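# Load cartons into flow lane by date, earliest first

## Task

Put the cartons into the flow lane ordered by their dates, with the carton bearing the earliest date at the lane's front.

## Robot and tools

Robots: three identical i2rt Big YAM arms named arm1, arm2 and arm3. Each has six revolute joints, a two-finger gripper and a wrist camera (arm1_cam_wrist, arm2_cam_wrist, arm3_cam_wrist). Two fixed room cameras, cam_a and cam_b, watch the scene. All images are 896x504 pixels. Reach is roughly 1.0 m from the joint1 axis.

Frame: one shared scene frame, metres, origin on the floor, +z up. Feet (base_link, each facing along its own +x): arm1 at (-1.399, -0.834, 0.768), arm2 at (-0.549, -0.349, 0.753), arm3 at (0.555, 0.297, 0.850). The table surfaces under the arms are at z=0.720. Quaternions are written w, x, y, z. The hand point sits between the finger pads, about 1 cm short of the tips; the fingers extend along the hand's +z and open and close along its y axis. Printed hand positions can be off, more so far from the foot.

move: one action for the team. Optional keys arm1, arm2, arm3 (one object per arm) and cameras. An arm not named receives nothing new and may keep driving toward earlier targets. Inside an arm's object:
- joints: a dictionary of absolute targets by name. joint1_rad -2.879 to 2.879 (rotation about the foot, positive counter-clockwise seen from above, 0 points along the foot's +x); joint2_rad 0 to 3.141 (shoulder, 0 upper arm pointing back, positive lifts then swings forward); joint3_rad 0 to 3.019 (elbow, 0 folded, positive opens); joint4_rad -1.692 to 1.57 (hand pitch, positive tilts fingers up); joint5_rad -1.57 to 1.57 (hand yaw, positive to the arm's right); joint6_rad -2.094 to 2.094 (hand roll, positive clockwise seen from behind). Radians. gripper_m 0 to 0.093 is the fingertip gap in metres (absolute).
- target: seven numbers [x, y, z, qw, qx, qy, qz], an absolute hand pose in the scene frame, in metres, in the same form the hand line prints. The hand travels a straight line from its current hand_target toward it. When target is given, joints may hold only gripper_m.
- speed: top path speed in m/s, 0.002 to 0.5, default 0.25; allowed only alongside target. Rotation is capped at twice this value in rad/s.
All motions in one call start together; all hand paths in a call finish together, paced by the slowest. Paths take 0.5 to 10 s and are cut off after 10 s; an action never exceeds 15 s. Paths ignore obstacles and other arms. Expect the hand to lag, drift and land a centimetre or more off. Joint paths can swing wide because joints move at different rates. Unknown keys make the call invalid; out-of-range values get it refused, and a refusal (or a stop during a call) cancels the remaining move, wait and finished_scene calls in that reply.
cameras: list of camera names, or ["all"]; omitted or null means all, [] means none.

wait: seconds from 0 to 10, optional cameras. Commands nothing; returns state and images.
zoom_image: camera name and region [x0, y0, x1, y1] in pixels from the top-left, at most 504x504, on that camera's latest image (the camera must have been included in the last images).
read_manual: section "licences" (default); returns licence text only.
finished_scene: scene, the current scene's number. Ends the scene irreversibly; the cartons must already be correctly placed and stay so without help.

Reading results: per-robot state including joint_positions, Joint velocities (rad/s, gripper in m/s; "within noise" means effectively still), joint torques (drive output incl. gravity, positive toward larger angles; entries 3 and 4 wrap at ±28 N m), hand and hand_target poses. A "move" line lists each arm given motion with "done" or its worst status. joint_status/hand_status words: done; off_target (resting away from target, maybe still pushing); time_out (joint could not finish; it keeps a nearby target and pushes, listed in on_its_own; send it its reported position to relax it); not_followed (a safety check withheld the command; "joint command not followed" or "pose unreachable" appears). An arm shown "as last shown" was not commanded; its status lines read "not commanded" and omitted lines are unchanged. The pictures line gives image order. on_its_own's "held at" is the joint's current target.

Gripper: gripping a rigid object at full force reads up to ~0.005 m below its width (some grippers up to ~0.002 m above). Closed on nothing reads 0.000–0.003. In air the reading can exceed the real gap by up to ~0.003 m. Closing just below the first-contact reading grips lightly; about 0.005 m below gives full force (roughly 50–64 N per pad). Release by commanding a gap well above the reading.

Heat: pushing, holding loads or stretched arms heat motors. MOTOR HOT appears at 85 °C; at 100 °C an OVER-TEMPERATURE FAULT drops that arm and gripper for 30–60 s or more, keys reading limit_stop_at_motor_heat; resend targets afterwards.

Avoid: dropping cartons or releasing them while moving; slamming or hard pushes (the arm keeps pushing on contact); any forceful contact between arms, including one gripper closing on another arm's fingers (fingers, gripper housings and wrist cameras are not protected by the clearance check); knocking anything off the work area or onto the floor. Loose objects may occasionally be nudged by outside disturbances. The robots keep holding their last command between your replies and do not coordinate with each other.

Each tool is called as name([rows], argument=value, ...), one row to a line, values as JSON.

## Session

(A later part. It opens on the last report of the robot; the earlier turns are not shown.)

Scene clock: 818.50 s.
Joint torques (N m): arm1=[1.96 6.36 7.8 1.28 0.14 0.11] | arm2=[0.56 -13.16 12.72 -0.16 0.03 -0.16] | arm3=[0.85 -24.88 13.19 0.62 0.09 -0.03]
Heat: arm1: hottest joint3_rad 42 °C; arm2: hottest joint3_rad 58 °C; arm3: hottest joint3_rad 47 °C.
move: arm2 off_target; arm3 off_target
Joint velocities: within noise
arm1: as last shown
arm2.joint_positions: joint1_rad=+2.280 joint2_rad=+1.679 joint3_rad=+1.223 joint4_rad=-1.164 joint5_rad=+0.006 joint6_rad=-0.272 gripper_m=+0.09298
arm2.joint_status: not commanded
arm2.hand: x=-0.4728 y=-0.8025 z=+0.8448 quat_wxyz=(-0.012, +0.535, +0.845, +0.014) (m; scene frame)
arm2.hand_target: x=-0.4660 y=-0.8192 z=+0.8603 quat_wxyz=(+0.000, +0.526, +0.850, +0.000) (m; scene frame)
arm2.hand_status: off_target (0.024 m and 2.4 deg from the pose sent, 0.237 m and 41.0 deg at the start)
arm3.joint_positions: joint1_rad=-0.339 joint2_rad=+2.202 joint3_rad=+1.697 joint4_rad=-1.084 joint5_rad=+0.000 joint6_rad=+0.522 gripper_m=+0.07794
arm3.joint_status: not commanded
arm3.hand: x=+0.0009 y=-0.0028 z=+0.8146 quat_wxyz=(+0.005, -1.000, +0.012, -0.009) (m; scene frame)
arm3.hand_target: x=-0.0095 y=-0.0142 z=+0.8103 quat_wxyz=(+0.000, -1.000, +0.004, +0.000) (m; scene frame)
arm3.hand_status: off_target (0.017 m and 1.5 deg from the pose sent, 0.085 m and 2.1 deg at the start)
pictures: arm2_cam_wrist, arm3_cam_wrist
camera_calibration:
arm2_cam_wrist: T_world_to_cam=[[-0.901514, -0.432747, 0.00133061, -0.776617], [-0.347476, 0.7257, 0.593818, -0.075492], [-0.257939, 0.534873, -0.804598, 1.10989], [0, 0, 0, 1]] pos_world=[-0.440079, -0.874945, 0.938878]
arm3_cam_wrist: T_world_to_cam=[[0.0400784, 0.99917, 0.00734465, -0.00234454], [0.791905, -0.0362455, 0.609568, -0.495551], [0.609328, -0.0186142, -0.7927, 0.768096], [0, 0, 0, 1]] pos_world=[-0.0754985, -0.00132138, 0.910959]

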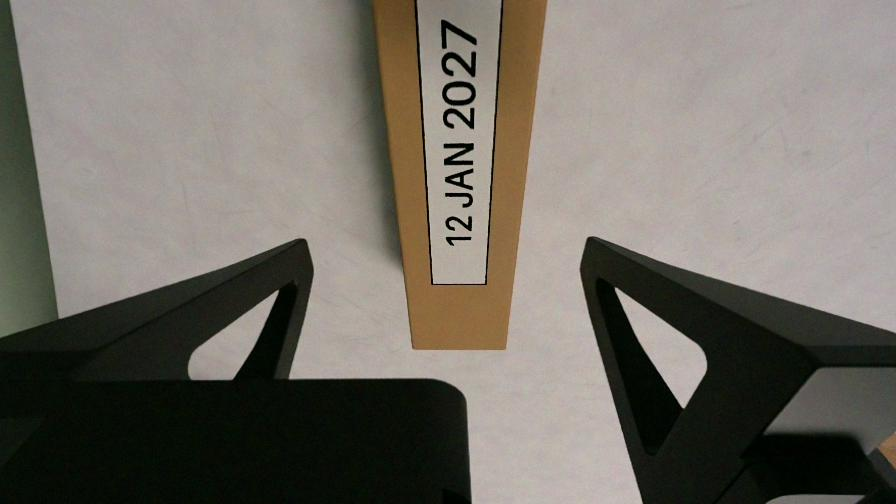

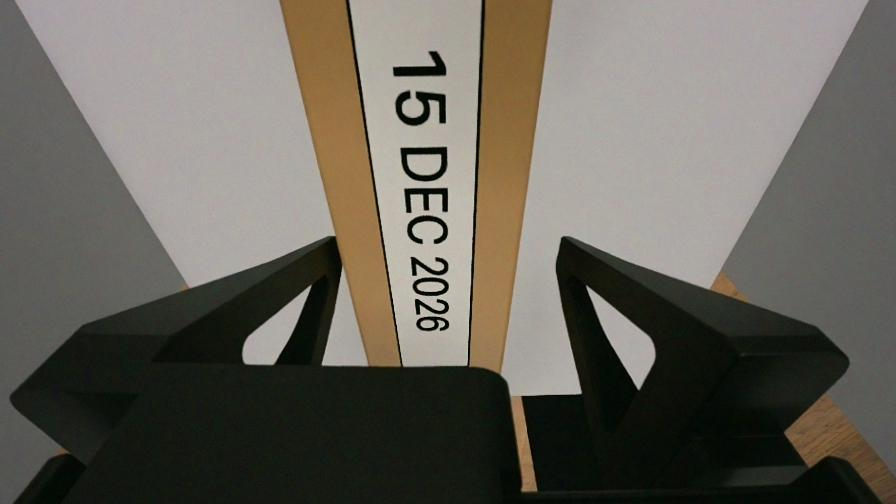

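move(arm2={"target": [-0.471, -0.822, 0.80, 0, 0.5262, 0.8504, 0], "speed": 0.15}, arm3={"target": [-0.012, -0.026, 0.825, 0, 0.99999, 0.004, 0], "speed": 0.15, "joints": {"gripper_m": 0.093}}, cameras=["arm2_cam_wrist", "arm3_cam_wrist"])

Scene clock: 823.63 s.
Joint torques (N m): arm1=[1.9 6.42 7.8 1.25 0.14 0.11] | arm2=[-0.32 -13.22 7.91 0.77 0.02 -0.12] | arm3=[0.79 -25.05 13.81 -0.02 0.11 -0.03]
Heat: arm1: hottest joint3_rad 42 °C; arm2: hottest joint3_rad 57 °C; arm3: hottest joint3_rad 47 °C.
move: arm2 off_target; arm3 off_target
Joint velocities: within noise
arm1: as last shown
arm2.joint_positions: joint1_rad=+2.280 joint2_rad=+1.743 joint3_rad=+1.208 joint4_rad=-1.034 joint5_rad=+0.006 joint6_rad=-0.285 gripper_m=+0.09298
arm2.joint_status: not commanded
arm2.hand: x=-0.4688 y=-0.8246 z=+0.8108 quat_wxyz=(+0.006, +0.529, +0.848, -0.005) (m; scene frame)
arm2.hand_target: x=-0.4709 y=-0.8219 z=+0.8003 quat_wxyz=(+0.000, +0.526, +0.850, +0.000) (m; scene frame)
arm2.hand_status: off_target (0.011 m and 1.0 deg from the pose sent, 0.049 m and 2.4 deg at the start)
arm3.joint_positions: joint1_rad=-0.326 joint2_rad=+2.202 joint3_rad=+1.735 joint4_rad=-1.109 joint5_rad=+0.000 joint6_rad=+0.520 gripper_m=+0.09290
arm3.joint_status: all done
arm3.hand: x=-0.0039 y=-0.0146 z=+0.8273 quat_wxyz=(+0.002, -1.000, +0.005, -0.003) (m; scene frame)
arm3.hand_target: x=-0.0115 y=-0.0257 z=+0.8251 quat_wxyz=(+0.000, -1.000, -0.004, +0.000) (m; scene frame)
arm3.hand_status: off_target (0.014 m and 1.1 deg from the pose sent, 0.029 m and 2.2 deg at the start)
pictures: arm2_cam_wrist, arm3_cam_wrist
camera_calibration:
arm2_cam_wrist: T_world_to_cam=[[-0.896224, -0.443318, 0.0158584, -0.800537], [-0.36165, 0.750889, 0.552607, 0.00967153], [-0.256889, 0.489524, -0.833291, 1.08175], [0, 0, 0, 1]] pos_world=[-0.436074, -0.891696, 0.90876]
arm3_cam_wrist: T_world_to_cam=[[0.0256405, 0.999671, 0.000830315, 0.0148568], [0.799037, -0.0209935, 0.600915, -0.492567], [0.600735, -0.0147443, -0.799313, 0.786376], [0, 0, 0, 1]] pos_world=[-0.0792043, -0.0135981, 0.924539]

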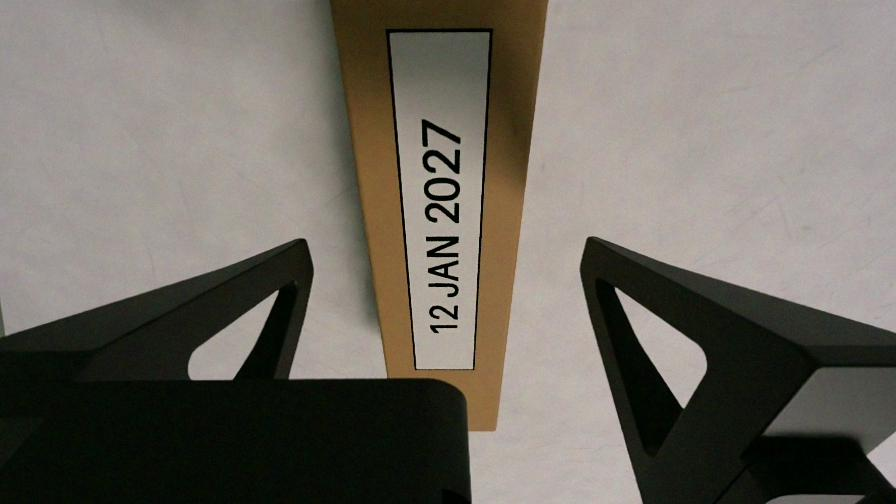

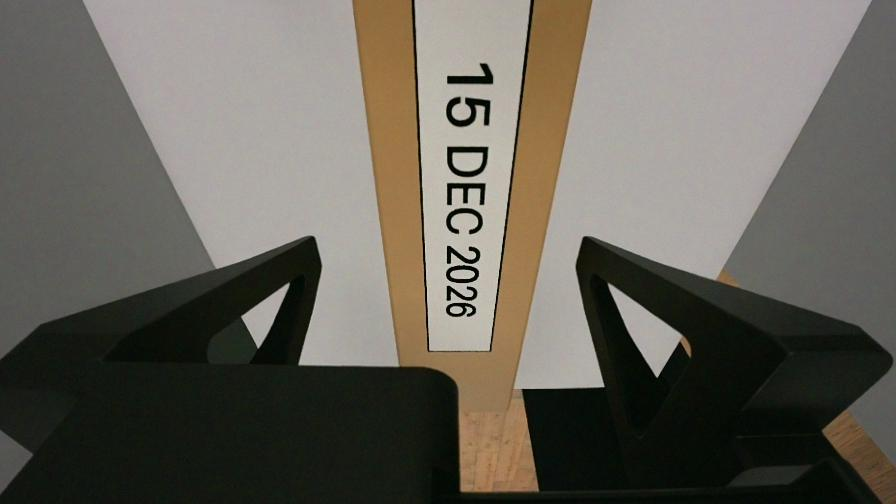

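move(arm2={"target": [-0.470, -0.821, 0.746, 0, 0.5262, 0.8504, 0], "speed": 0.12}, arm3={"target": [-0.005, -0.016, 0.762, 0, 0.99999, 0.004, 0], "speed": 0.12}, cameras=["arm2_cam_wrist", "arm3_cam_wrist"])

Scene clock: 828.80 s.
Joint torques (N m): arm1=[2.02 6.36 7.82 1.29 0.13 0.12] | arm2=[-0.21 -12.81 7.28 0.77 0.03 -0.11] | arm3=[0.15 -26.05 9.52 0.68 0.11 -0.03]
Heat: arm1: hottest joint3_rad 42 °C; arm2: hottest joint3_rad 57 °C; arm3: hottest joint3_rad 47 °C.
move: arm2 off_target; arm3 off_target
Joint velocities: within noise
arm1: as last shown
arm2.joint_positions: joint1_rad=+2.280 joint2_rad=+1.823 joint3_rad=+1.154 joint4_rad=-0.899 joint5_rad=+0.006 joint6_rad=-0.285 gripper_m=+0.09298
arm2.joint_status: not commanded
arm2.hand: x=-0.4683 y=-0.8249 z=+0.7568 quat_wxyz=(+0.006, +0.529, +0.848, -0.005) (m; scene frame)
arm2.hand_target: x=-0.4700 y=-0.8208 z=+0.7463 quat_wxyz=(+0.000, +0.526, +0.850, +0.000) (m; scene frame)
arm2.hand_status: off_target (0.012 m and 1.0 deg from the pose sent, 0.065 m and 1.0 deg at the start)
arm3.joint_positions: joint1_rad=-0.326 joint2_rad=+2.265 joint3_rad=+1.702 joint4_rad=-0.992 joint5_rad=+0.000 joint6_rad=+0.512 gripper_m=+0.09290
arm3.joint_status: not commanded
arm3.hand: x=-0.0066 y=-0.0161 z=+0.7770 quat_wxyz=(-0.003, -1.000, +0.001, +0.006) (m; scene frame)
arm3.hand_target: x=-0.0047 y=-0.0157 z=+0.7622 quat_wxyz=(+0.000, -1.000, -0.004, +0.000) (m; scene frame)
arm3.hand_status: off_target (0.015 m and 0.9 deg from the pose sent, 0.065 m and 1.1 deg at the start)
pictures: arm2_cam_wrist, arm3_cam_wrist
camera_calibration:
arm2_cam_wrist: T_world_to_cam=[[-0.896215, -0.443336, 0.0158935, -0.799454], [-0.361743, 0.751073, 0.552297, 0.0401401], [-0.25679, 0.489227, -0.833496, 1.03699], [0, 0, 0, 1]] pos_world=[-0.435674, -0.891896, 0.85486]
arm3_cam_wrist: T_world_to_cam=[[0.0171881, 0.999806, -0.00965318, 0.0246105], [0.809803, -0.0082576, 0.586644, -0.448782], [0.58645, -0.0179005, -0.809787, 0.755745], [0, 0, 0, 1]] pos_world=[-0.0802054, -0.0147834, 0.875506]

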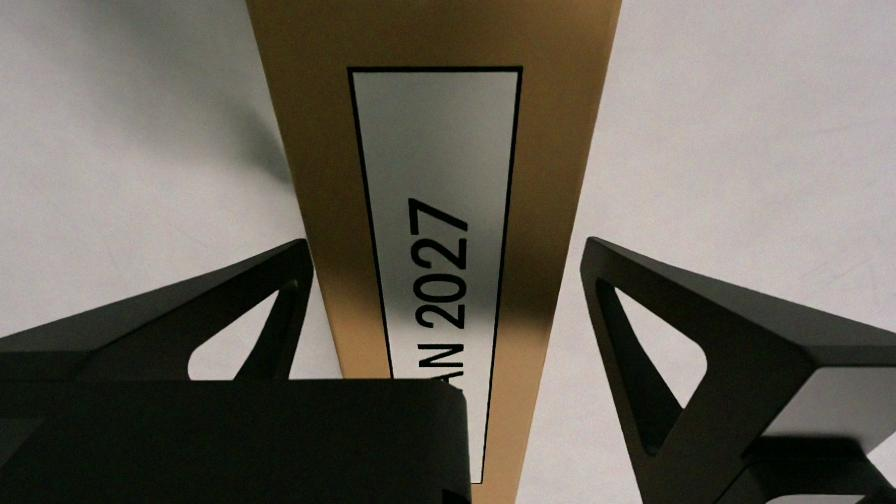

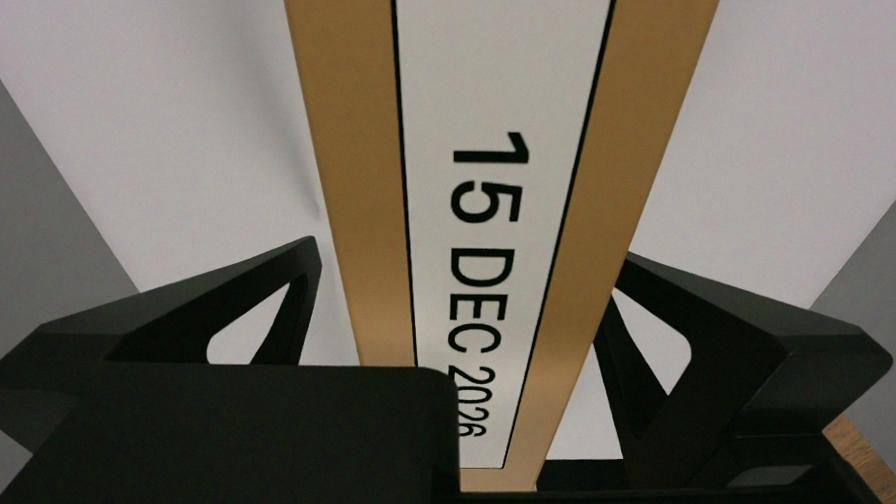

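move(arm2={"joints": {"gripper_m": 0.046}}, arm3={"joints": {"gripper_m": 0.046}}, cameras=["arm2_cam_wrist", "arm3_cam_wrist"])

move(arm2={"target": [-0.470, -0.821, 0.93, 0, 0.5262, 0.8504, 0], "speed": 0.25}, arm3={"target": [0.02, -0.006, 0.93, 0, 1, 0, 0], "speed": 0.25}, cameras=["arm2_cam_wrist", "arm3_cam_wrist"])

Scene clock: 837.03 s.
Joint torques (N m): arm1=[1.96 6.3 7.83 1.25 0.13 0.12] | arm2=[-0.15 -13.22 7.28 0.77 0.05 -0.1] | arm3=[0.09 -25.76 9.51 0.73 0.05 -0.02]
Heat: arm1: hottest joint3_rad 42 °C; arm2: hottest joint3_rad 55 °C; arm3: hottest joint3_rad 46 °C.
move: arm2 off_target; arm3 off_target
Joint velocities: within noise
arm1.joint_positions: joint1_rad=+2.390 joint2_rad=+0.401 joint3_rad=+1.519 joint4_rad=-1.491 joint5_rad=-0.002 joint6_rad=-0.008 gripper_m=+0.09194
arm1.joint_status: not commanded
arm1.hand: x=-1.3094 y=-0.8056 z=+1.3627 quat_wxyz=(-0.557, +0.141, -0.813, -0.095) (m; scene frame)
arm1.hand_target: x=-1.3177 y=-0.8072 z=+1.3713 quat_wxyz=(-0.564, +0.144, -0.807, -0.103) (m; scene frame)
arm1.hand_status: not commanded
arm2.joint_positions: joint1_rad=+2.280 joint2_rad=+1.823 joint3_rad=+1.154 joint4_rad=-0.899 joint5_rad=+0.005 joint6_rad=-0.285 gripper_m=+0.06058
arm2.joint_status: gripper_m off_target (ended at +0.06060, target +0.04600)
arm2.hand: x=-0.4682 y=-0.8248 z=+0.7568 quat_wxyz=(+0.006, +0.529, +0.848, -0.005) (m; scene frame)
arm2.hand_target: x=-0.4699 y=-0.8208 z=+0.7463 quat_wxyz=(+0.000, +0.526, +0.850, +0.000) (m; scene frame)
arm2.hand_status: not commanded
arm3.joint_positions: joint1_rad=-0.326 joint2_rad=+2.265 joint3_rad=+1.702 joint4_rad=-0.992 joint5_rad=+0.002 joint6_rad=+0.511 gripper_m=+0.05819
arm3.joint_status: gripper_m off_target (ended at +0.05822, target +0.04600)
arm3.hand: x=-0.0068 y=-0.0160 z=+0.7770 quat_wxyz=(-0.003, -1.000, +0.000, +0.006) (m; scene frame)
arm3.hand_target: x=-0.0048 y=-0.0157 z=+0.7622 quat_wxyz=(+0.000, -1.000, -0.004, +0.000) (m; scene frame)
arm3.hand_status: not commanded
pictures: arm2_cam_wrist, arm3_cam_wrist
camera_calibration:
arm2_cam_wrist: T_world_to_cam=[[-0.896226, -0.443338, 0.0151855, -0.798766], [-0.362143, 0.750998, 0.552136, 0.0400738], [-0.256187, 0.489339, -0.833616, 1.03748], [0, 0, 0, 1]] pos_world=[-0.435574, -0.891896, 0.854859]
arm3_cam_wrist: T_world_to_cam=[[0.0164525, 0.999829, -0.00847058, 0.0235181], [0.810442, -0.00837353, 0.585759, -0.447934], [0.585587, -0.0165021, -0.810441, 0.756408], [0, 0, 0, 1]] pos_world=[-0.0803056, -0.0147825, 0.875605]

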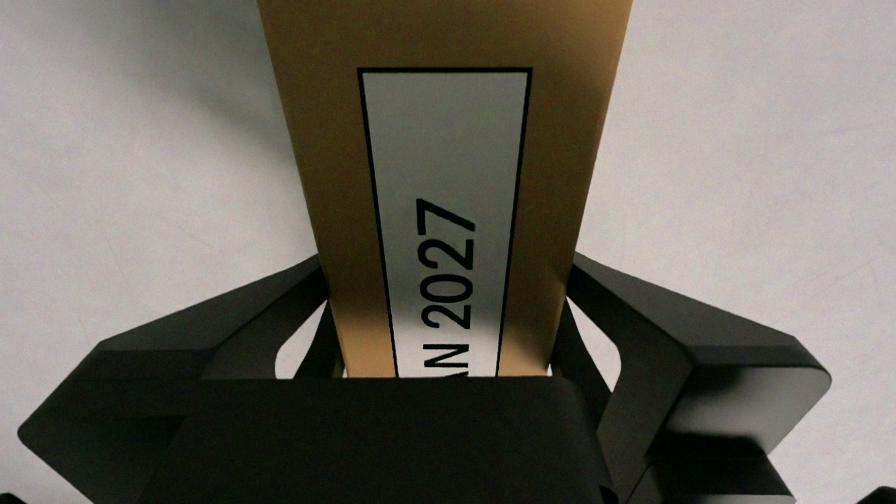

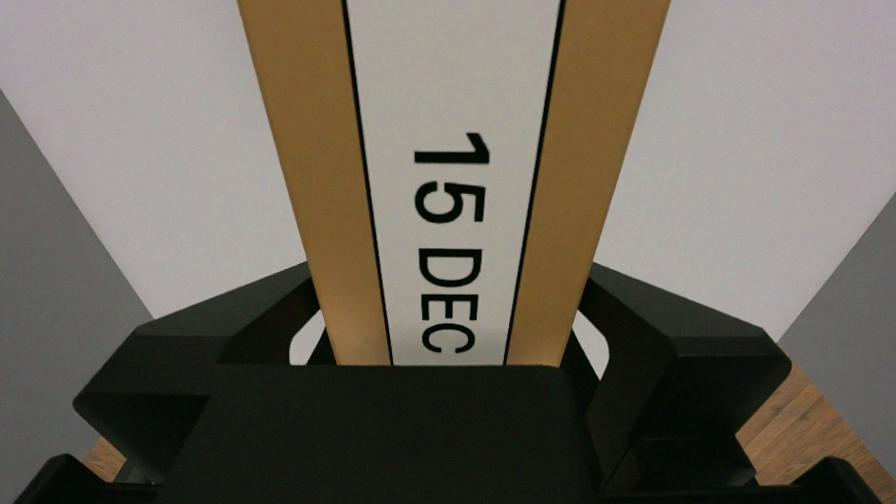

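Scene clock: 838.63 s.
Joint torques (N m): arm1=[1.96 6.36 7.82 1.28 0.14 0.12] | arm2=[0.03 -12.81 14.67 -0.25 0.03 -0.08] | arm3=[0.56 -26.05 14.22 -0.05 0.03 0.13]
Heat: arm1: hottest joint3_rad 42 °C; arm2: hottest joint3_rad 55 °C; arm3: hottest joint3_rad 46 °C.
move: arm2 off_target; arm3 off_target
Joint velocities: within noise
arm1: as last shown
arm2.joint_positions: joint1_rad=+2.280 joint2_rad=+1.621 joint3_rad=+1.329 joint4_rad=-1.340 joint5_rad=+0.006 joint6_rad=-0.285 gripper_m=+0.06058
arm2.joint_status: not commanded
arm2.hand: x=-0.4737 y=-0.8002 z=+0.9088 quat_wxyz=(-0.016, +0.529, +0.848, +0.019) (m; scene frame)
arm2.hand_target: x=-0.4701 y=-0.8197 z=+0.9303 quat_wxyz=(+0.000, +0.526, +0.850, -0.001) (m; scene frame)
arm2.hand_status: off_target (0.030 m and 2.8 deg from the pose sent, 0.173 m and 1.0 deg at the start)
arm3.joint_positions: joint1_rad=-0.326 joint2_rad=+2.030 joint3_rad=+1.676 joint4_rad=-1.257 joint5_rad=+0.002 joint6_rad=+0.511 gripper_m=+0.05819
arm3.joint_status: not commanded
arm3.hand: x=+0.0313 y=+0.0054 z=+0.9106 quat_wxyz=(+0.010, -1.000, +0.000, -0.018) (m; scene frame)
arm3.hand_target: x=+0.0208 y=-0.0055 z=+0.9301 quat_wxyz=(+0.000, -1.000, +0.000, +0.000) (m; scene frame)
arm3.hand_status: off_target (0.025 m and 2.4 deg from the pose sent, 0.156 m and 0.8 deg at the start)
pictures: arm2_cam_wrist, arm3_cam_wrist
camera_calibration:
arm2_cam_wrist: T_world_to_cam=[[-0.89596, -0.444128, -0.00252318, -0.779421], [-0.355729, 0.714204, 0.602801, -0.136861], [-0.265919, 0.540983, -0.797888, 1.15499], [0, 0, 0, 1]] pos_world=[-0.439883, -0.873244, 1.00208]
arm3_cam_wrist: T_world_to_cam=[[0.0161487, 0.999688, 0.0190627, -0.0224213], [0.781165, -0.0245146, 0.623844, -0.590584], [0.624116, 0.00481685, -0.781317, 0.81495], [0, 0, 0, 1]] pos_world=[-0.0469177, 0.00401088, 1.00559]

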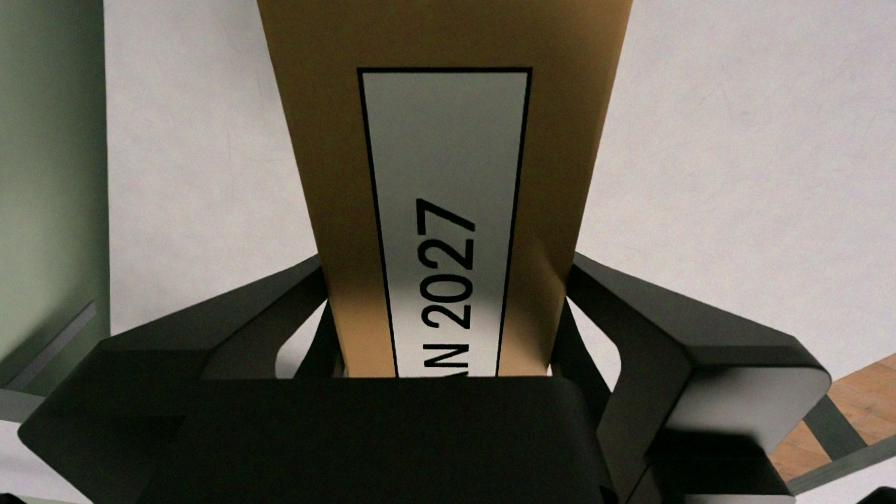

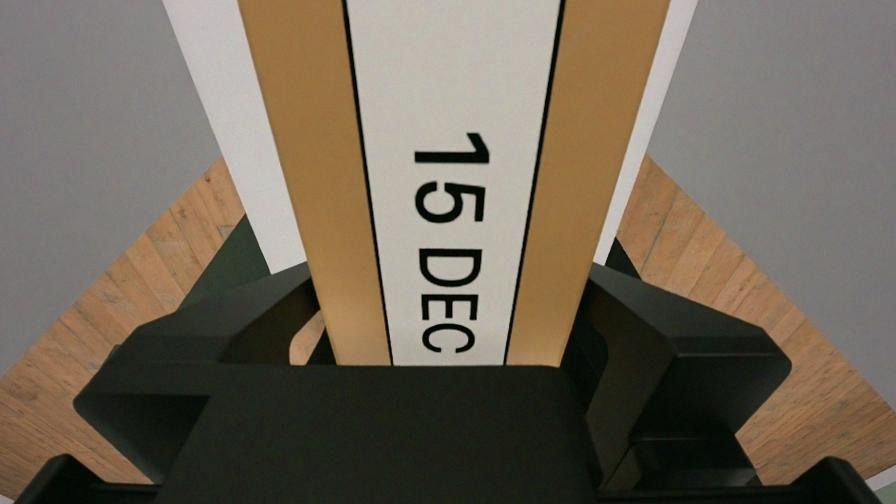

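move(arm3={"target": [0.16, -0.005, 0.95, 0, 1, 0, 0], "speed": 0.4}, cameras=[])

move(arm2={"joints": {"joint1_rad": -1.742, "joint2_rad": 1.349, "joint3_rad": 1.159, "joint4_rad": -1.381, "joint5_rad": 0, "joint6_rad": 0.86}}, arm3={"target": [0.32, -0.06, 0.93, 0, 1, 0, 0], "speed": 0.4}, cameras=[])

move(arm2={"target": [-0.08, 0.0, 0.95, 0, 0, 1, 0], "speed": 0.4}, arm3={"target": [0.50, -0.345, 0.86, 0, 1, 0, 0], "speed": 0.4}, cameras=["arm3_cam_wrist", "arm2_cam_wrist"])

Scene clock: 845.43 s.
Joint torques (N m): arm1=[2.02 6.36 7.82 1.26 0.14 0.12] | arm2=[0.09 -12.75 14.67 -0.25 0.03 -0.07] | arm3=[-0.44 -21.3 10.37 0.59 0.22 0.15]
Heat: arm1: hottest joint3_rad 42 °C; arm2: hottest joint3_rad 55 °C; arm3: hottest joint3_rad 46 °C.
move: arm3 done
Joint velocities: within noise
arm1, arm2: as last shown
arm2.hand: x=-0.4737 y=-0.8001 z=+0.9088 quat_wxyz=(-0.016, +0.529, +0.848, +0.019) (m; scene frame)
arm2.hand_target: x=-0.4701 y=-0.8196 z=+0.9303 quat_wxyz=(+0.000, +0.526, +0.850, -0.001) (m; scene frame)
arm3.joint_positions: joint1_rad=-0.177 joint2_rad=+1.733 joint3_rad=+1.314 joint4_rad=-1.178 joint5_rad=-0.002 joint6_rad=+0.647 gripper_m=+0.05819
arm3.joint_status: not commanded
arm3.hand: x=+0.1652 y=-0.0041 z=+0.9414 quat_wxyz=(+0.007, -1.000, -0.006, -0.012) (m; scene frame)
arm3.hand_target: x=+0.1601 y=-0.0049 z=+0.9500 quat_wxyz=(+0.000, -1.000, +0.000, +0.000) (m; scene frame)
arm3.hand_status: done (0.010 m and 1.8 deg from the pose sent, 0.135 m and 2.4 deg at the start)
pictures: none
No camera images: "cameras" was empty.

Scene clock: 848.30 s.
Joint torques (N m): arm1=[1.96 6.36 7.8 1.28 0.14 0.12] | arm2=[-0.56 -10.75 9.42 -0.16 -0.04 0.08] | arm3=[0.03 -19.14 9.8 0.58 0.23 0.15]
Heat: arm1: hottest joint3_rad 42 °C; arm2: hottest joint3_rad 55 °C; arm3: hottest joint3_rad 46 °C.
move: arm2 done; arm3 off_target
Joint velocities: within noise
arm1: as last shown
arm2.joint_positions: joint1_rad=-1.737 joint2_rad=+1.365 joint3_rad=+1.165 joint4_rad=-1.372 joint5_rad=+0.002 joint6_rad=+0.850 gripper_m=+0.06065
arm2.joint_status: all done
arm2.hand: x=-0.3003 y=-0.0544 z=+0.9452 quat_wxyz=(-0.005, +0.008, -1.000, +0.007) (m; scene frame)
arm2.hand_target: x=-0.3024 y=-0.0594 z=+0.9489 quat_wxyz=(-0.004, +0.000, -1.000, +0.006) (m; scene frame)
arm2.hand_status: not commanded
arm3.joint_positions: joint1_rad=+0.158 joint2_rad=+1.600 joint3_rad=+1.072 joint4_rad=-1.080 joint5_rad=-0.002 joint6_rad=+0.984 gripper_m=+0.05819
arm3.joint_status: not commanded
arm3.hand: x=+0.3245 y=-0.0560 z=+0.9188 quat_wxyz=(+0.015, -1.000, -0.005, -0.012) (m; scene frame)
arm3.hand_target: x=+0.3201 y=-0.0599 z=+0.9300 quat_wxyz=(+0.000, -1.000, +0.000, +0.000) (m; scene frame)
arm3.hand_status: off_target (0.013 m and 2.3 deg from the pose sent, 0.165 m and 1.8 deg at the start)
pictures: none
No camera images: "cameras" was empty.

Scene clock: 850.33 s.
Joint torques (N m): arm1=[1.96 6.3 7.8 1.26 0.13 0.12] | arm2=[-0.5 -17.14 15.53 -0.29 -0.08 -0.12] | arm3=[-0.32 -25.93 14.93 -0.14 0.24 0.16]
Heat: arm1: hottest joint3_rad 42 °C; arm2: hottest joint3_rad 55 °C; arm3: hottest joint3_rad 46 °C.
move: arm2 off_target; arm3 off_target
Joint velocities: within noise
arm1: as last shown
arm2.joint_positions: joint1_rad=-1.967 joint2_rad=+1.873 joint3_rad=+1.734 joint4_rad=-1.487 joint5_rad=-0.012 joint6_rad=+0.643 gripper_m=+0.06065
arm2.joint_status: not commanded
arm2.hand: x=-0.0972 y=-0.0109 z=+0.9268 quat_wxyz=(+0.021, -0.004, -1.000, +0.017) (m; scene frame)
arm2.hand_target: x=-0.0814 y=-0.0010 z=+0.9502 quat_wxyz=(-0.001, +0.000, -1.000, +0.000) (m; scene frame)
arm2.hand_status: off_target (0.031 m and 3.2 deg from the pose sent, 0.227 m and 1.3 deg at the start)
arm3.joint_positions: joint1_rad=+0.658 joint2_rad=+2.158 joint3_rad=+1.714 joint4_rad=-1.161 joint5_rad=-0.001 joint6_rad=+1.478 gripper_m=+0.05819
arm3.joint_status: not commanded
arm3.hand: x=+0.5065 y=-0.3252 z=+0.8480 quat_wxyz=(+0.017, -1.000, -0.008, -0.003) (m; scene frame)
arm3.hand_target: x=+0.5000 y=-0.3439 z=+0.8603 quat_wxyz=(+0.000, -1.000, +0.000, +0.000) (m; scene frame)
arm3.hand_status: off_target (0.024 m and 2.2 deg from the pose sent, 0.343 m and 2.3 deg at the start; pose on its path clipped on 6 of 61 steps)
pictures: arm2_cam_wrist, arm3_cam_wrist
camera_calibration:
arm2_cam_wrist: T_world_to_cam=[[-0.00169273, -0.99886, 0.0477013, -0.0572274], [-0.800314, 0.029954, 0.598832, -0.624446], [-0.599578, -0.0371624, -0.799453, 0.805098], [0, 0, 0, 1]] pos_world=[-0.0171307, -0.0085382, 1.02031]
arm3_cam_wrist: T_world_to_cam=[[-0.0000468922, 0.999489, 0.0319528, 0.298919], [0.799716, -0.0191463, 0.600074, -0.91829], [0.600379, 0.0255813, -0.799306, 0.505022], [0, 0, 0, 1]] pos_world=[0.43118, -0.329268, 0.945158]

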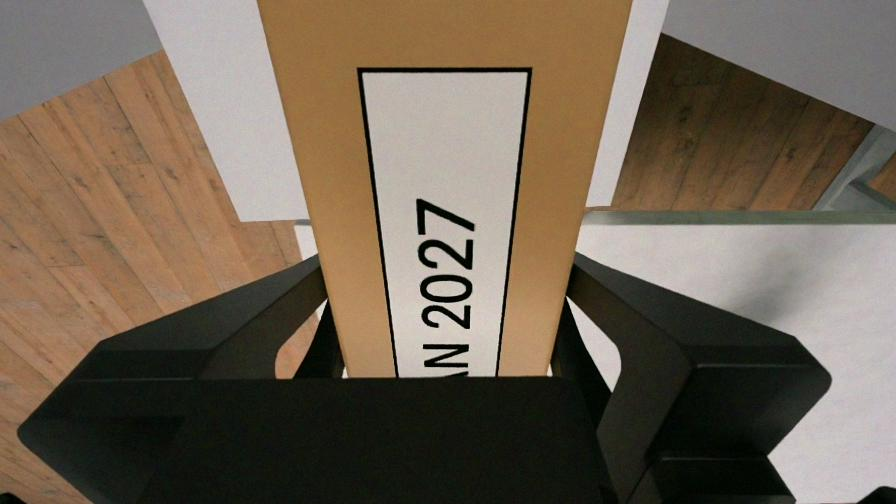

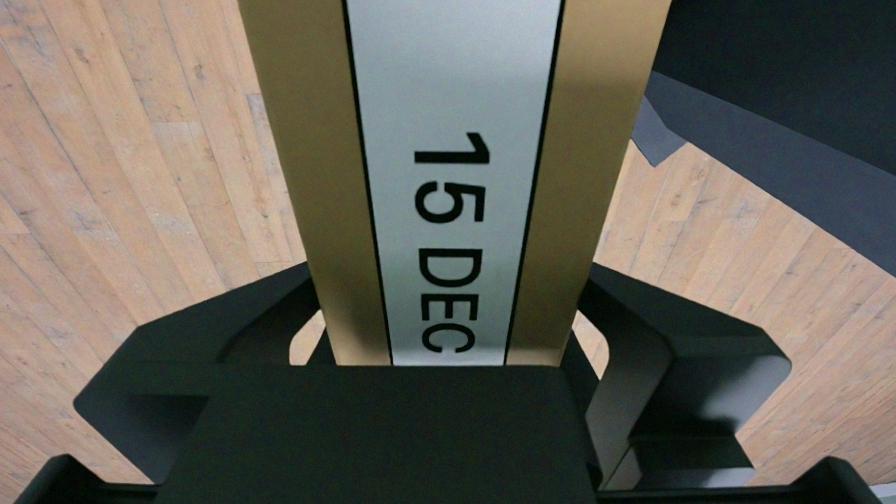

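move(arm3={"target": [0.50, -0.335, 0.80, 0, 1, 0, 0], "speed": 0.2}, cameras=["arm3_cam_wrist"])

move(arm3={"target": [0.50, -0.335, 0.772, 0, 1, 0, 0], "speed": 0.06}, cameras=["arm3_cam_wrist"])

Scene clock: 854.27 s.
Joint torques (N m): arm1=[1.96 6.3 7.83 1.26 0.14 0.11] | arm2=[-0.44 -17.2 15.54 -0.29 -0.08 -0.11] | arm3=[-0.67 -27.16 10.06 0.53 0.24 0.14]
Heat: arm1: hottest joint3_rad 42 °C; arm2: hottest joint3_rad 56 °C; arm3: hottest joint3_rad 46 °C.
move: arm3 done
Joint velocities: within noise
arm1, arm2: as last shown
arm2.hand: x=-0.0973 y=-0.0109 z=+0.9268 quat_wxyz=(+0.021, -0.004, -1.000, +0.018) (m; scene frame)
arm3.joint_positions: joint1_rad=+0.658 joint2_rad=+2.222 joint3_rad=+1.680 joint4_rad=-1.045 joint5_rad=-0.001 joint6_rad=+1.479 gripper_m=+0.05819
arm3.joint_status: not commanded
arm3.hand: x=+0.5063 y=-0.3294 z=+0.7978 quat_wxyz=(+0.008, -1.000, -0.008, -0.002) (m; scene frame)
arm3.hand_target: x=+0.5000 y=-0.3349 z=+0.8002 quat_wxyz=(+0.000, -1.000, +0.000, +0.000) (m; scene frame)
arm3.hand_status: done (0.009 m and 1.3 deg from the pose sent, 0.049 m and 2.2 deg at the start)
pictures: arm3_cam_wrist
camera_calibration:
arm3_cam_wrist: T_world_to_cam=[[0.000474957, 0.999911, 0.0133475, 0.319381], [0.800572, -0.00837852, 0.599178, -0.884239], [0.599236, 0.0104011, -0.800505, 0.461696], [0, 0, 0, 1]] pos_world=[0.431081, -0.331564, 0.895144]

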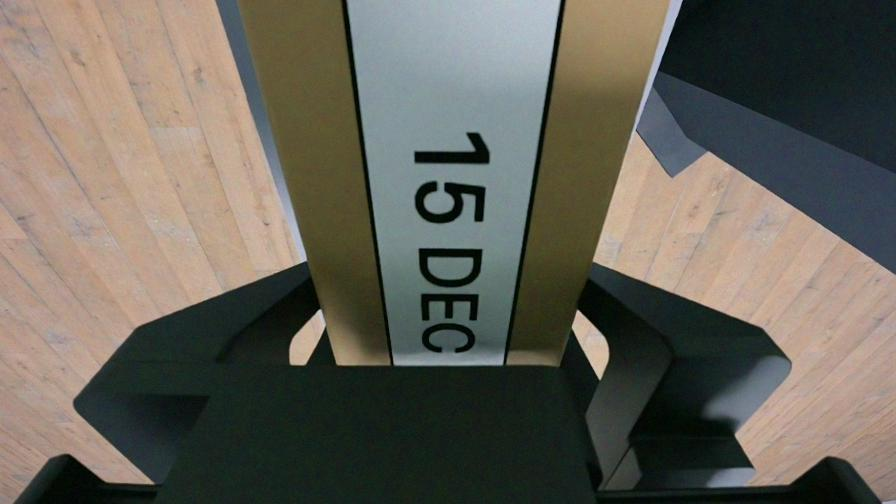

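Scene clock: 855.40 s.
Joint torques (N m): arm1=[1.9 6.36 7.82 1.29 0.13 0.12] | arm2=[-0.44 -17.2 15.54 -0.28 -0.07 -0.11] | arm3=[-0.62 -25.58 9.18 0.58 0.01 0.09]
Heat: arm1: hottest joint3_rad 42 °C; arm2: hottest joint3_rad 56 °C; arm3: hottest joint3_rad 46 °C.
move: arm3 off_target
Joint velocities: within noise
arm1, arm2: as last shown
arm3.joint_positions: joint1_rad=+0.658 joint2_rad=+2.240 joint3_rad=+1.678 joint4_rad=-0.995 joint5_rad=+0.005 joint6_rad=+1.482 gripper_m=+0.05819
arm3.joint_status: not commanded
arm3.hand: x=+0.5046 y=-0.3371 z=+0.7858 quat_wxyz=(-0.006, -1.000, -0.006, +0.002) (m; scene frame)
arm3.hand_target: x=+0.5001 y=-0.3347 z=+0.7721 quat_wxyz=(+0.000, -1.000, +0.000, +0.000) (m; scene frame)
arm3.hand_status: off_target (0.015 m and 1.0 deg from the pose sent, 0.027 m and 1.3 deg at the start)
pictures: arm3_cam_wrist
camera_calibration:
arm3_cam_wrist: T_world_to_cam=[[0.00358544, 0.999873, -0.0155267, 0.348399], [0.805766, 0.00630667, 0.5922, -0.867982], [0.592223, -0.0146342, -0.805642, 0.452291], [0, 0, 0, 1]] pos_world=[0.430285, -0.336262, 0.883812]

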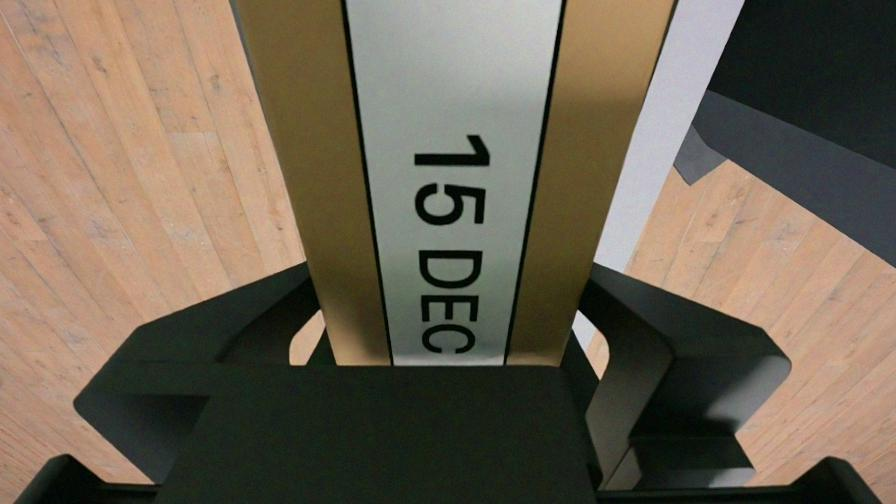

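move(arm3={"joints": {"gripper_m": 0.078}}, cameras=["arm3_cam_wrist"])

wait(seconds=3, cameras=["arm3_cam_wrist", "arm2_cam_wrist"])

Scene clock: 872.67 s.
Joint torques (N m): arm1=[1.96 6.42 7.82 1.28 0.14 0.11] | arm2=[-0.5 -17.14 15.53 -0.29 -0.08 -0.11] | arm3=[-0.5 -25.47 10.13 0.9 0.02 0.11]
Heat: arm1: hottest joint3_rad 42 °C; arm2: hottest joint3_rad 59 °C; arm3: hottest joint3_rad 44 °C.
move: arm3 done
Joint velocities: within noise
arm1, arm2: as last shown
arm3.joint_positions: joint1_rad=+0.658 joint2_rad=+2.240 joint3_rad=+1.667 joint4_rad=-1.004 joint5_rad=+0.005 joint6_rad=+1.483 gripper_m=+0.07724
arm3.joint_status: all done
arm3.hand: x=+0.5053 y=-0.3299 z=+0.7822 quat_wxyz=(+0.004, -1.000, -0.006, +0.001) (m; scene frame)
arm3.hand_target: x=+0.5001 y=-0.3346 z=+0.7721 quat_wxyz=(+0.000, -1.000, +0.000, +0.000) (m; scene frame)
arm3.hand_status: not commanded
pictures: arm3_cam_wrist
camera_calibration:
arm3_cam_wrist: T_world_to_cam=[[0.00429924, 0.99998, 0.00457138, 0.325086], [0.80439, -0.00617411, 0.59407, -0.87128], [0.594086, 0.00112312, -0.8044, 0.452403], [0, 0, 0, 1]] pos_world=[0.430684, -0.330967, 0.880029]

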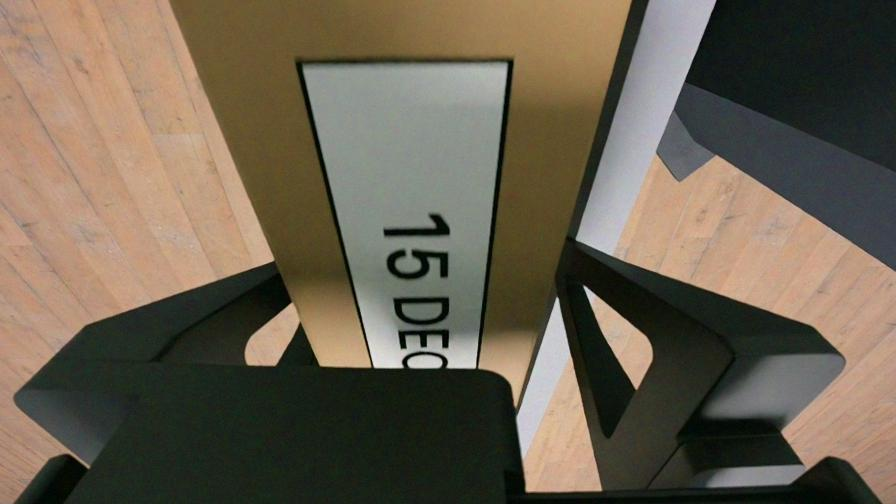

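Scene clock: 875.67 s.
Joint torques (N m): arm1=[1.9 6.42 7.8 1.28 0.13 0.11] | arm2=[-0.44 -17.14 15.51 -0.29 -0.08 -0.11] | arm3=[-0.62 -25.47 10.07 0.96 0.02 0.1]
Heat: arm1: hottest joint3_rad 42 °C; arm2: hottest joint3_rad 60 °C; arm3: hottest joint3_rad 44 °C.
Joint velocities: within noise
arm1.joint_positions: joint1_rad=+2.390 joint2_rad=+0.401 joint3_rad=+1.519 joint4_rad=-1.491 joint5_rad=-0.002 joint6_rad=-0.008 gripper_m=+0.09194
arm1.joint_status: not commanded
arm1.hand: x=-1.3094 y=-0.8056 z=+1.3627 quat_wxyz=(-0.557, +0.141, -0.813, -0.095) (m; scene frame)
arm1.hand_target: x=-1.3177 y=-0.8072 z=+1.3713 quat_wxyz=(-0.564, +0.144, -0.807, -0.103) (m; scene frame)
arm1.hand_status: not commanded
arm2.joint_positions: joint1_rad=-1.967 joint2_rad=+1.873 joint3_rad=+1.734 joint4_rad=-1.487 joint5_rad=-0.012 joint6_rad=+0.643 gripper_m=+0.06065
arm2.joint_status: not commanded
arm2.hand: x=-0.0973 y=-0.0109 z=+0.9268 quat_wxyz=(+0.021, -0.004, -1.000, +0.018) (m; scene frame)
arm2.hand_target: x=-0.0814 y=-0.0010 z=+0.9502 quat_wxyz=(-0.001, +0.000, -1.000, +0.000) (m; scene frame)
arm2.hand_status: not commanded
arm3.joint_positions: joint1_rad=+0.658 joint2_rad=+2.240 joint3_rad=+1.667 joint4_rad=-1.004 joint5_rad=+0.005 joint6_rad=+1.483 gripper_m=+0.07727
arm3.joint_status: all done
arm3.hand: x=+0.5053 y=-0.3299 z=+0.7822 quat_wxyz=(+0.004, -1.000, -0.006, +0.001) (m; scene frame)
arm3.hand_target: x=+0.5001 y=-0.3346 z=+0.7721 quat_wxyz=(+0.000, -1.000, +0.000, +0.000) (m; scene frame)
arm3.hand_status: not commanded
wait: 3.00 s; at rest by 0.27 s
pictures: arm2_cam_wrist, arm3_cam_wrist
camera_calibration:
arm2_cam_wrist: T_world_to_cam=[[-0.00177459, -0.99885, 0.0479049, -0.0574367], [-0.800099, 0.0301548, 0.599109, -0.624804], [-0.599865, -0.0372655, -0.799233, 0.804808], [0, 0, 0, 1]] pos_world=[-0.0172311, -0.00853831, 1.02031]
arm3_cam_wrist: T_world_to_cam=[[0.00429924, 0.99998, 0.00457138, 0.325086], [0.80439, -0.00617411, 0.59407, -0.87128], [0.594086, 0.00112312, -0.8044, 0.452403], [0, 0, 0, 1]] pos_world=[0.430684, -0.330967, 0.880029]

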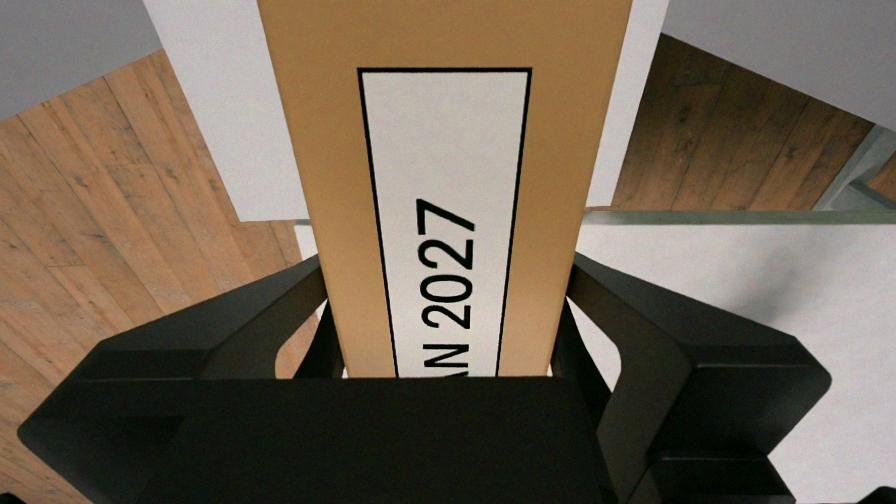

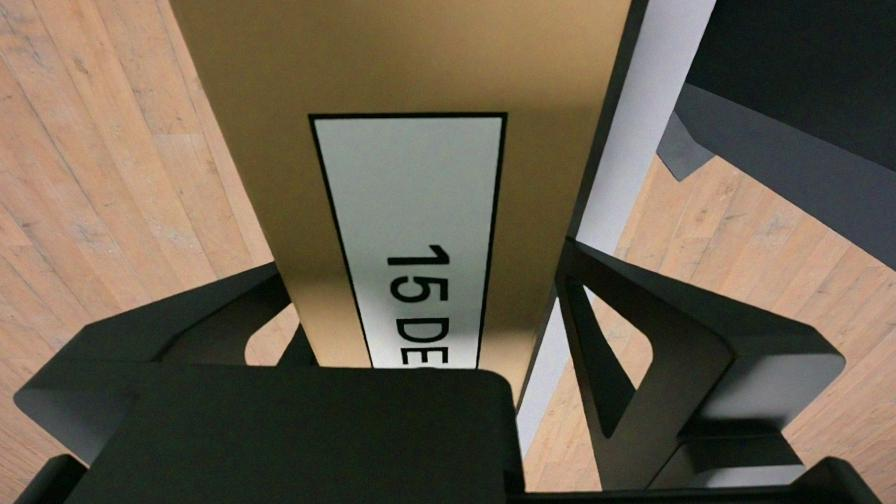

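move(arm2={"target": [0.005, -0.003, 0.935, 0, 0, 1, 0], "speed": 0.25}, cameras=[])

move(arm2={"target": [0.01, -0.003, 0.81, 0, 0, 1, 0], "speed": 0.15}, cameras=[])

move(arm2={"target": [0.01, -0.003, 0.766, 0, 0, 1, 0], "speed": 0.05}, cameras=["arm2_cam_wrist", "arm3_cam_wrist"])

Scene clock: 881.90 s.
Joint torques (N m): arm1=[1.96 6.24 7.79 1.26 0.14 0.11] | arm2=[0.15 -20.25 15.69 -0.34 -0.08 -0.12] | arm3=[-0.62 -25.47 10.09 0.96 0.03 0.09]
Heat: arm1: hottest joint3_rad 42 °C; arm2: hottest joint3_rad 61 °C; arm3: hottest joint3_rad 44 °C.
move: arm2 off_target
Joint velocities: within noise
arm1, arm3: as last shown
arm2.joint_positions: joint1_rad=-2.056 joint2_rad=+2.087 joint3_rad=+2.025 joint4_rad=-1.566 joint5_rad=-0.012 joint6_rad=+0.563 gripper_m=+0.06065
arm2.joint_status: not commanded
arm2.hand: x=-0.0084 y=-0.0162 z=+0.9115 quat_wxyz=(+0.023, -0.009, -1.000, +0.016) (m; scene frame)
arm2.hand_target: x=+0.0034 y=-0.0039 z=+0.9352 quat_wxyz=(-0.001, +0.000, -1.000, +0.000) (m; scene frame)
arm2.hand_status: off_target (0.030 m and 3.3 deg from the pose sent, 0.103 m and 3.2 deg at the start)
pictures: none
No camera images: "cameras" was empty.

Scene clock: 883.50 s.
Joint torques (N m): arm1=[1.96 6.42 7.82 1.29 0.14 0.11] | arm2=[0.03 -21.54 9.7 0.58 -0.08 -0.11] | arm3=[-0.56 -25.7 10.06 0.91 0.02 0.09]
Heat: arm1: hottest joint3_rad 42 °C; arm2: hottest joint3_rad 60 °C; arm3: hottest joint3_rad 44 °C.
move: arm2 done
Joint velocities: within noise
arm1, arm3: as last shown
arm2.joint_positions: joint1_rad=-2.056 joint2_rad=+2.169 joint3_rad=+1.888 joint4_rad=-1.304 joint5_rad=-0.012 joint6_rad=+0.561 gripper_m=+0.06065
arm2.joint_status: not commanded
arm2.hand: x=+0.0096 y=-0.0070 z=+0.8079 quat_wxyz=(+0.004, -0.008, -1.000, +0.004) (m; scene frame)
arm2.hand_target: x=+0.0100 y=-0.0029 z=+0.8101 quat_wxyz=(+0.000, +0.000, -1.000, +0.000) (m; scene frame)
arm2.hand_status: done (0.005 m and 1.1 deg from the pose sent, 0.104 m and 3.3 deg at the start)
pictures: none
No camera images: "cameras" was empty.

Scene clock: 885.00 s.
Joint torques (N m): arm1=[2.02 6.3 7.82 1.26 0.13 0.12] | arm2=[0.09 -19.96 8.7 0.5 -0.07 -0.11] | arm3=[-0.56 -25.35 10.07 0.91 0.03 0.11]
Heat: arm1: hottest joint3_rad 42 °C; arm2: hottest joint3_rad 60 °C; arm3: hottest joint3_rad 44 °C.
move: arm2 off_target
Joint velocities: within noise
arm1, arm3: as last shown
arm2.joint_positions: joint1_rad=-2.056 joint2_rad=+2.188 joint3_rad=+1.848 joint4_rad=-1.213 joint5_rad=-0.012 joint6_rad=+0.561 gripper_m=+0.06065
arm2.joint_status: not commanded
arm2.hand: x=+0.0150 y=-0.0042 z=+0.7813 quat_wxyz=(-0.009, -0.007, -1.000, -0.004) (m; scene frame)
arm2.hand_target: x=+0.0099 y=-0.0031 z=+0.7663 quat_wxyz=(+0.000, +0.000, -1.000, +0.000) (m; scene frame)
arm2.hand_status: off_target (0.016 m and 1.4 deg from the pose sent, 0.042 m and 1.1 deg at the start)
pictures: arm2_cam_wrist, arm3_cam_wrist
camera_calibration:
arm2_cam_wrist: T_world_to_cam=[[-0.00984234, -0.999941, 0.00455007, -0.00962184], [-0.834817, 0.0107217, 0.550424, -0.40944], [-0.55044, 0.00161898, -0.834873, 0.783405], [0, 0, 0, 1]] pos_world=[0.0893153, -0.00649972, 0.879453]
arm3_cam_wrist: T_world_to_cam=[[0.00429924, 0.99998, 0.00457138, 0.325086], [0.80439, -0.00617411, 0.59407, -0.87128], [0.594086, 0.00112312, -0.8044, 0.452403], [0, 0, 0, 1]] pos_world=[0.430684, -0.330967, 0.880029]

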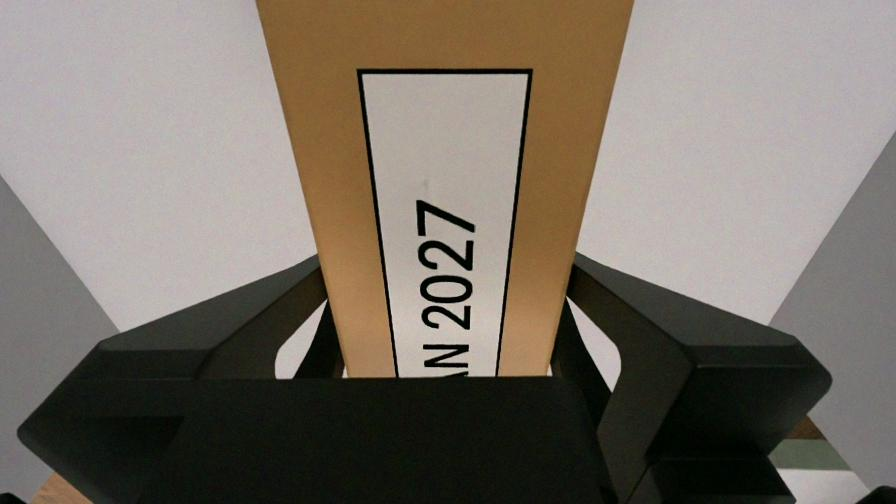

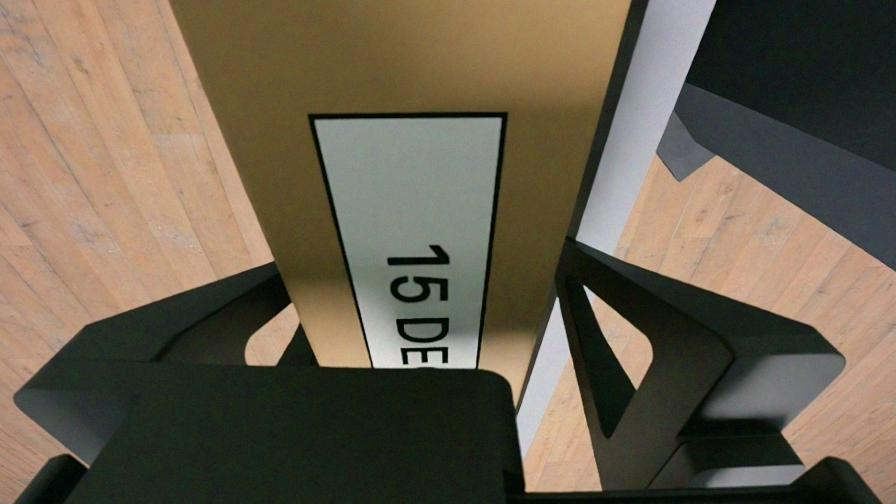

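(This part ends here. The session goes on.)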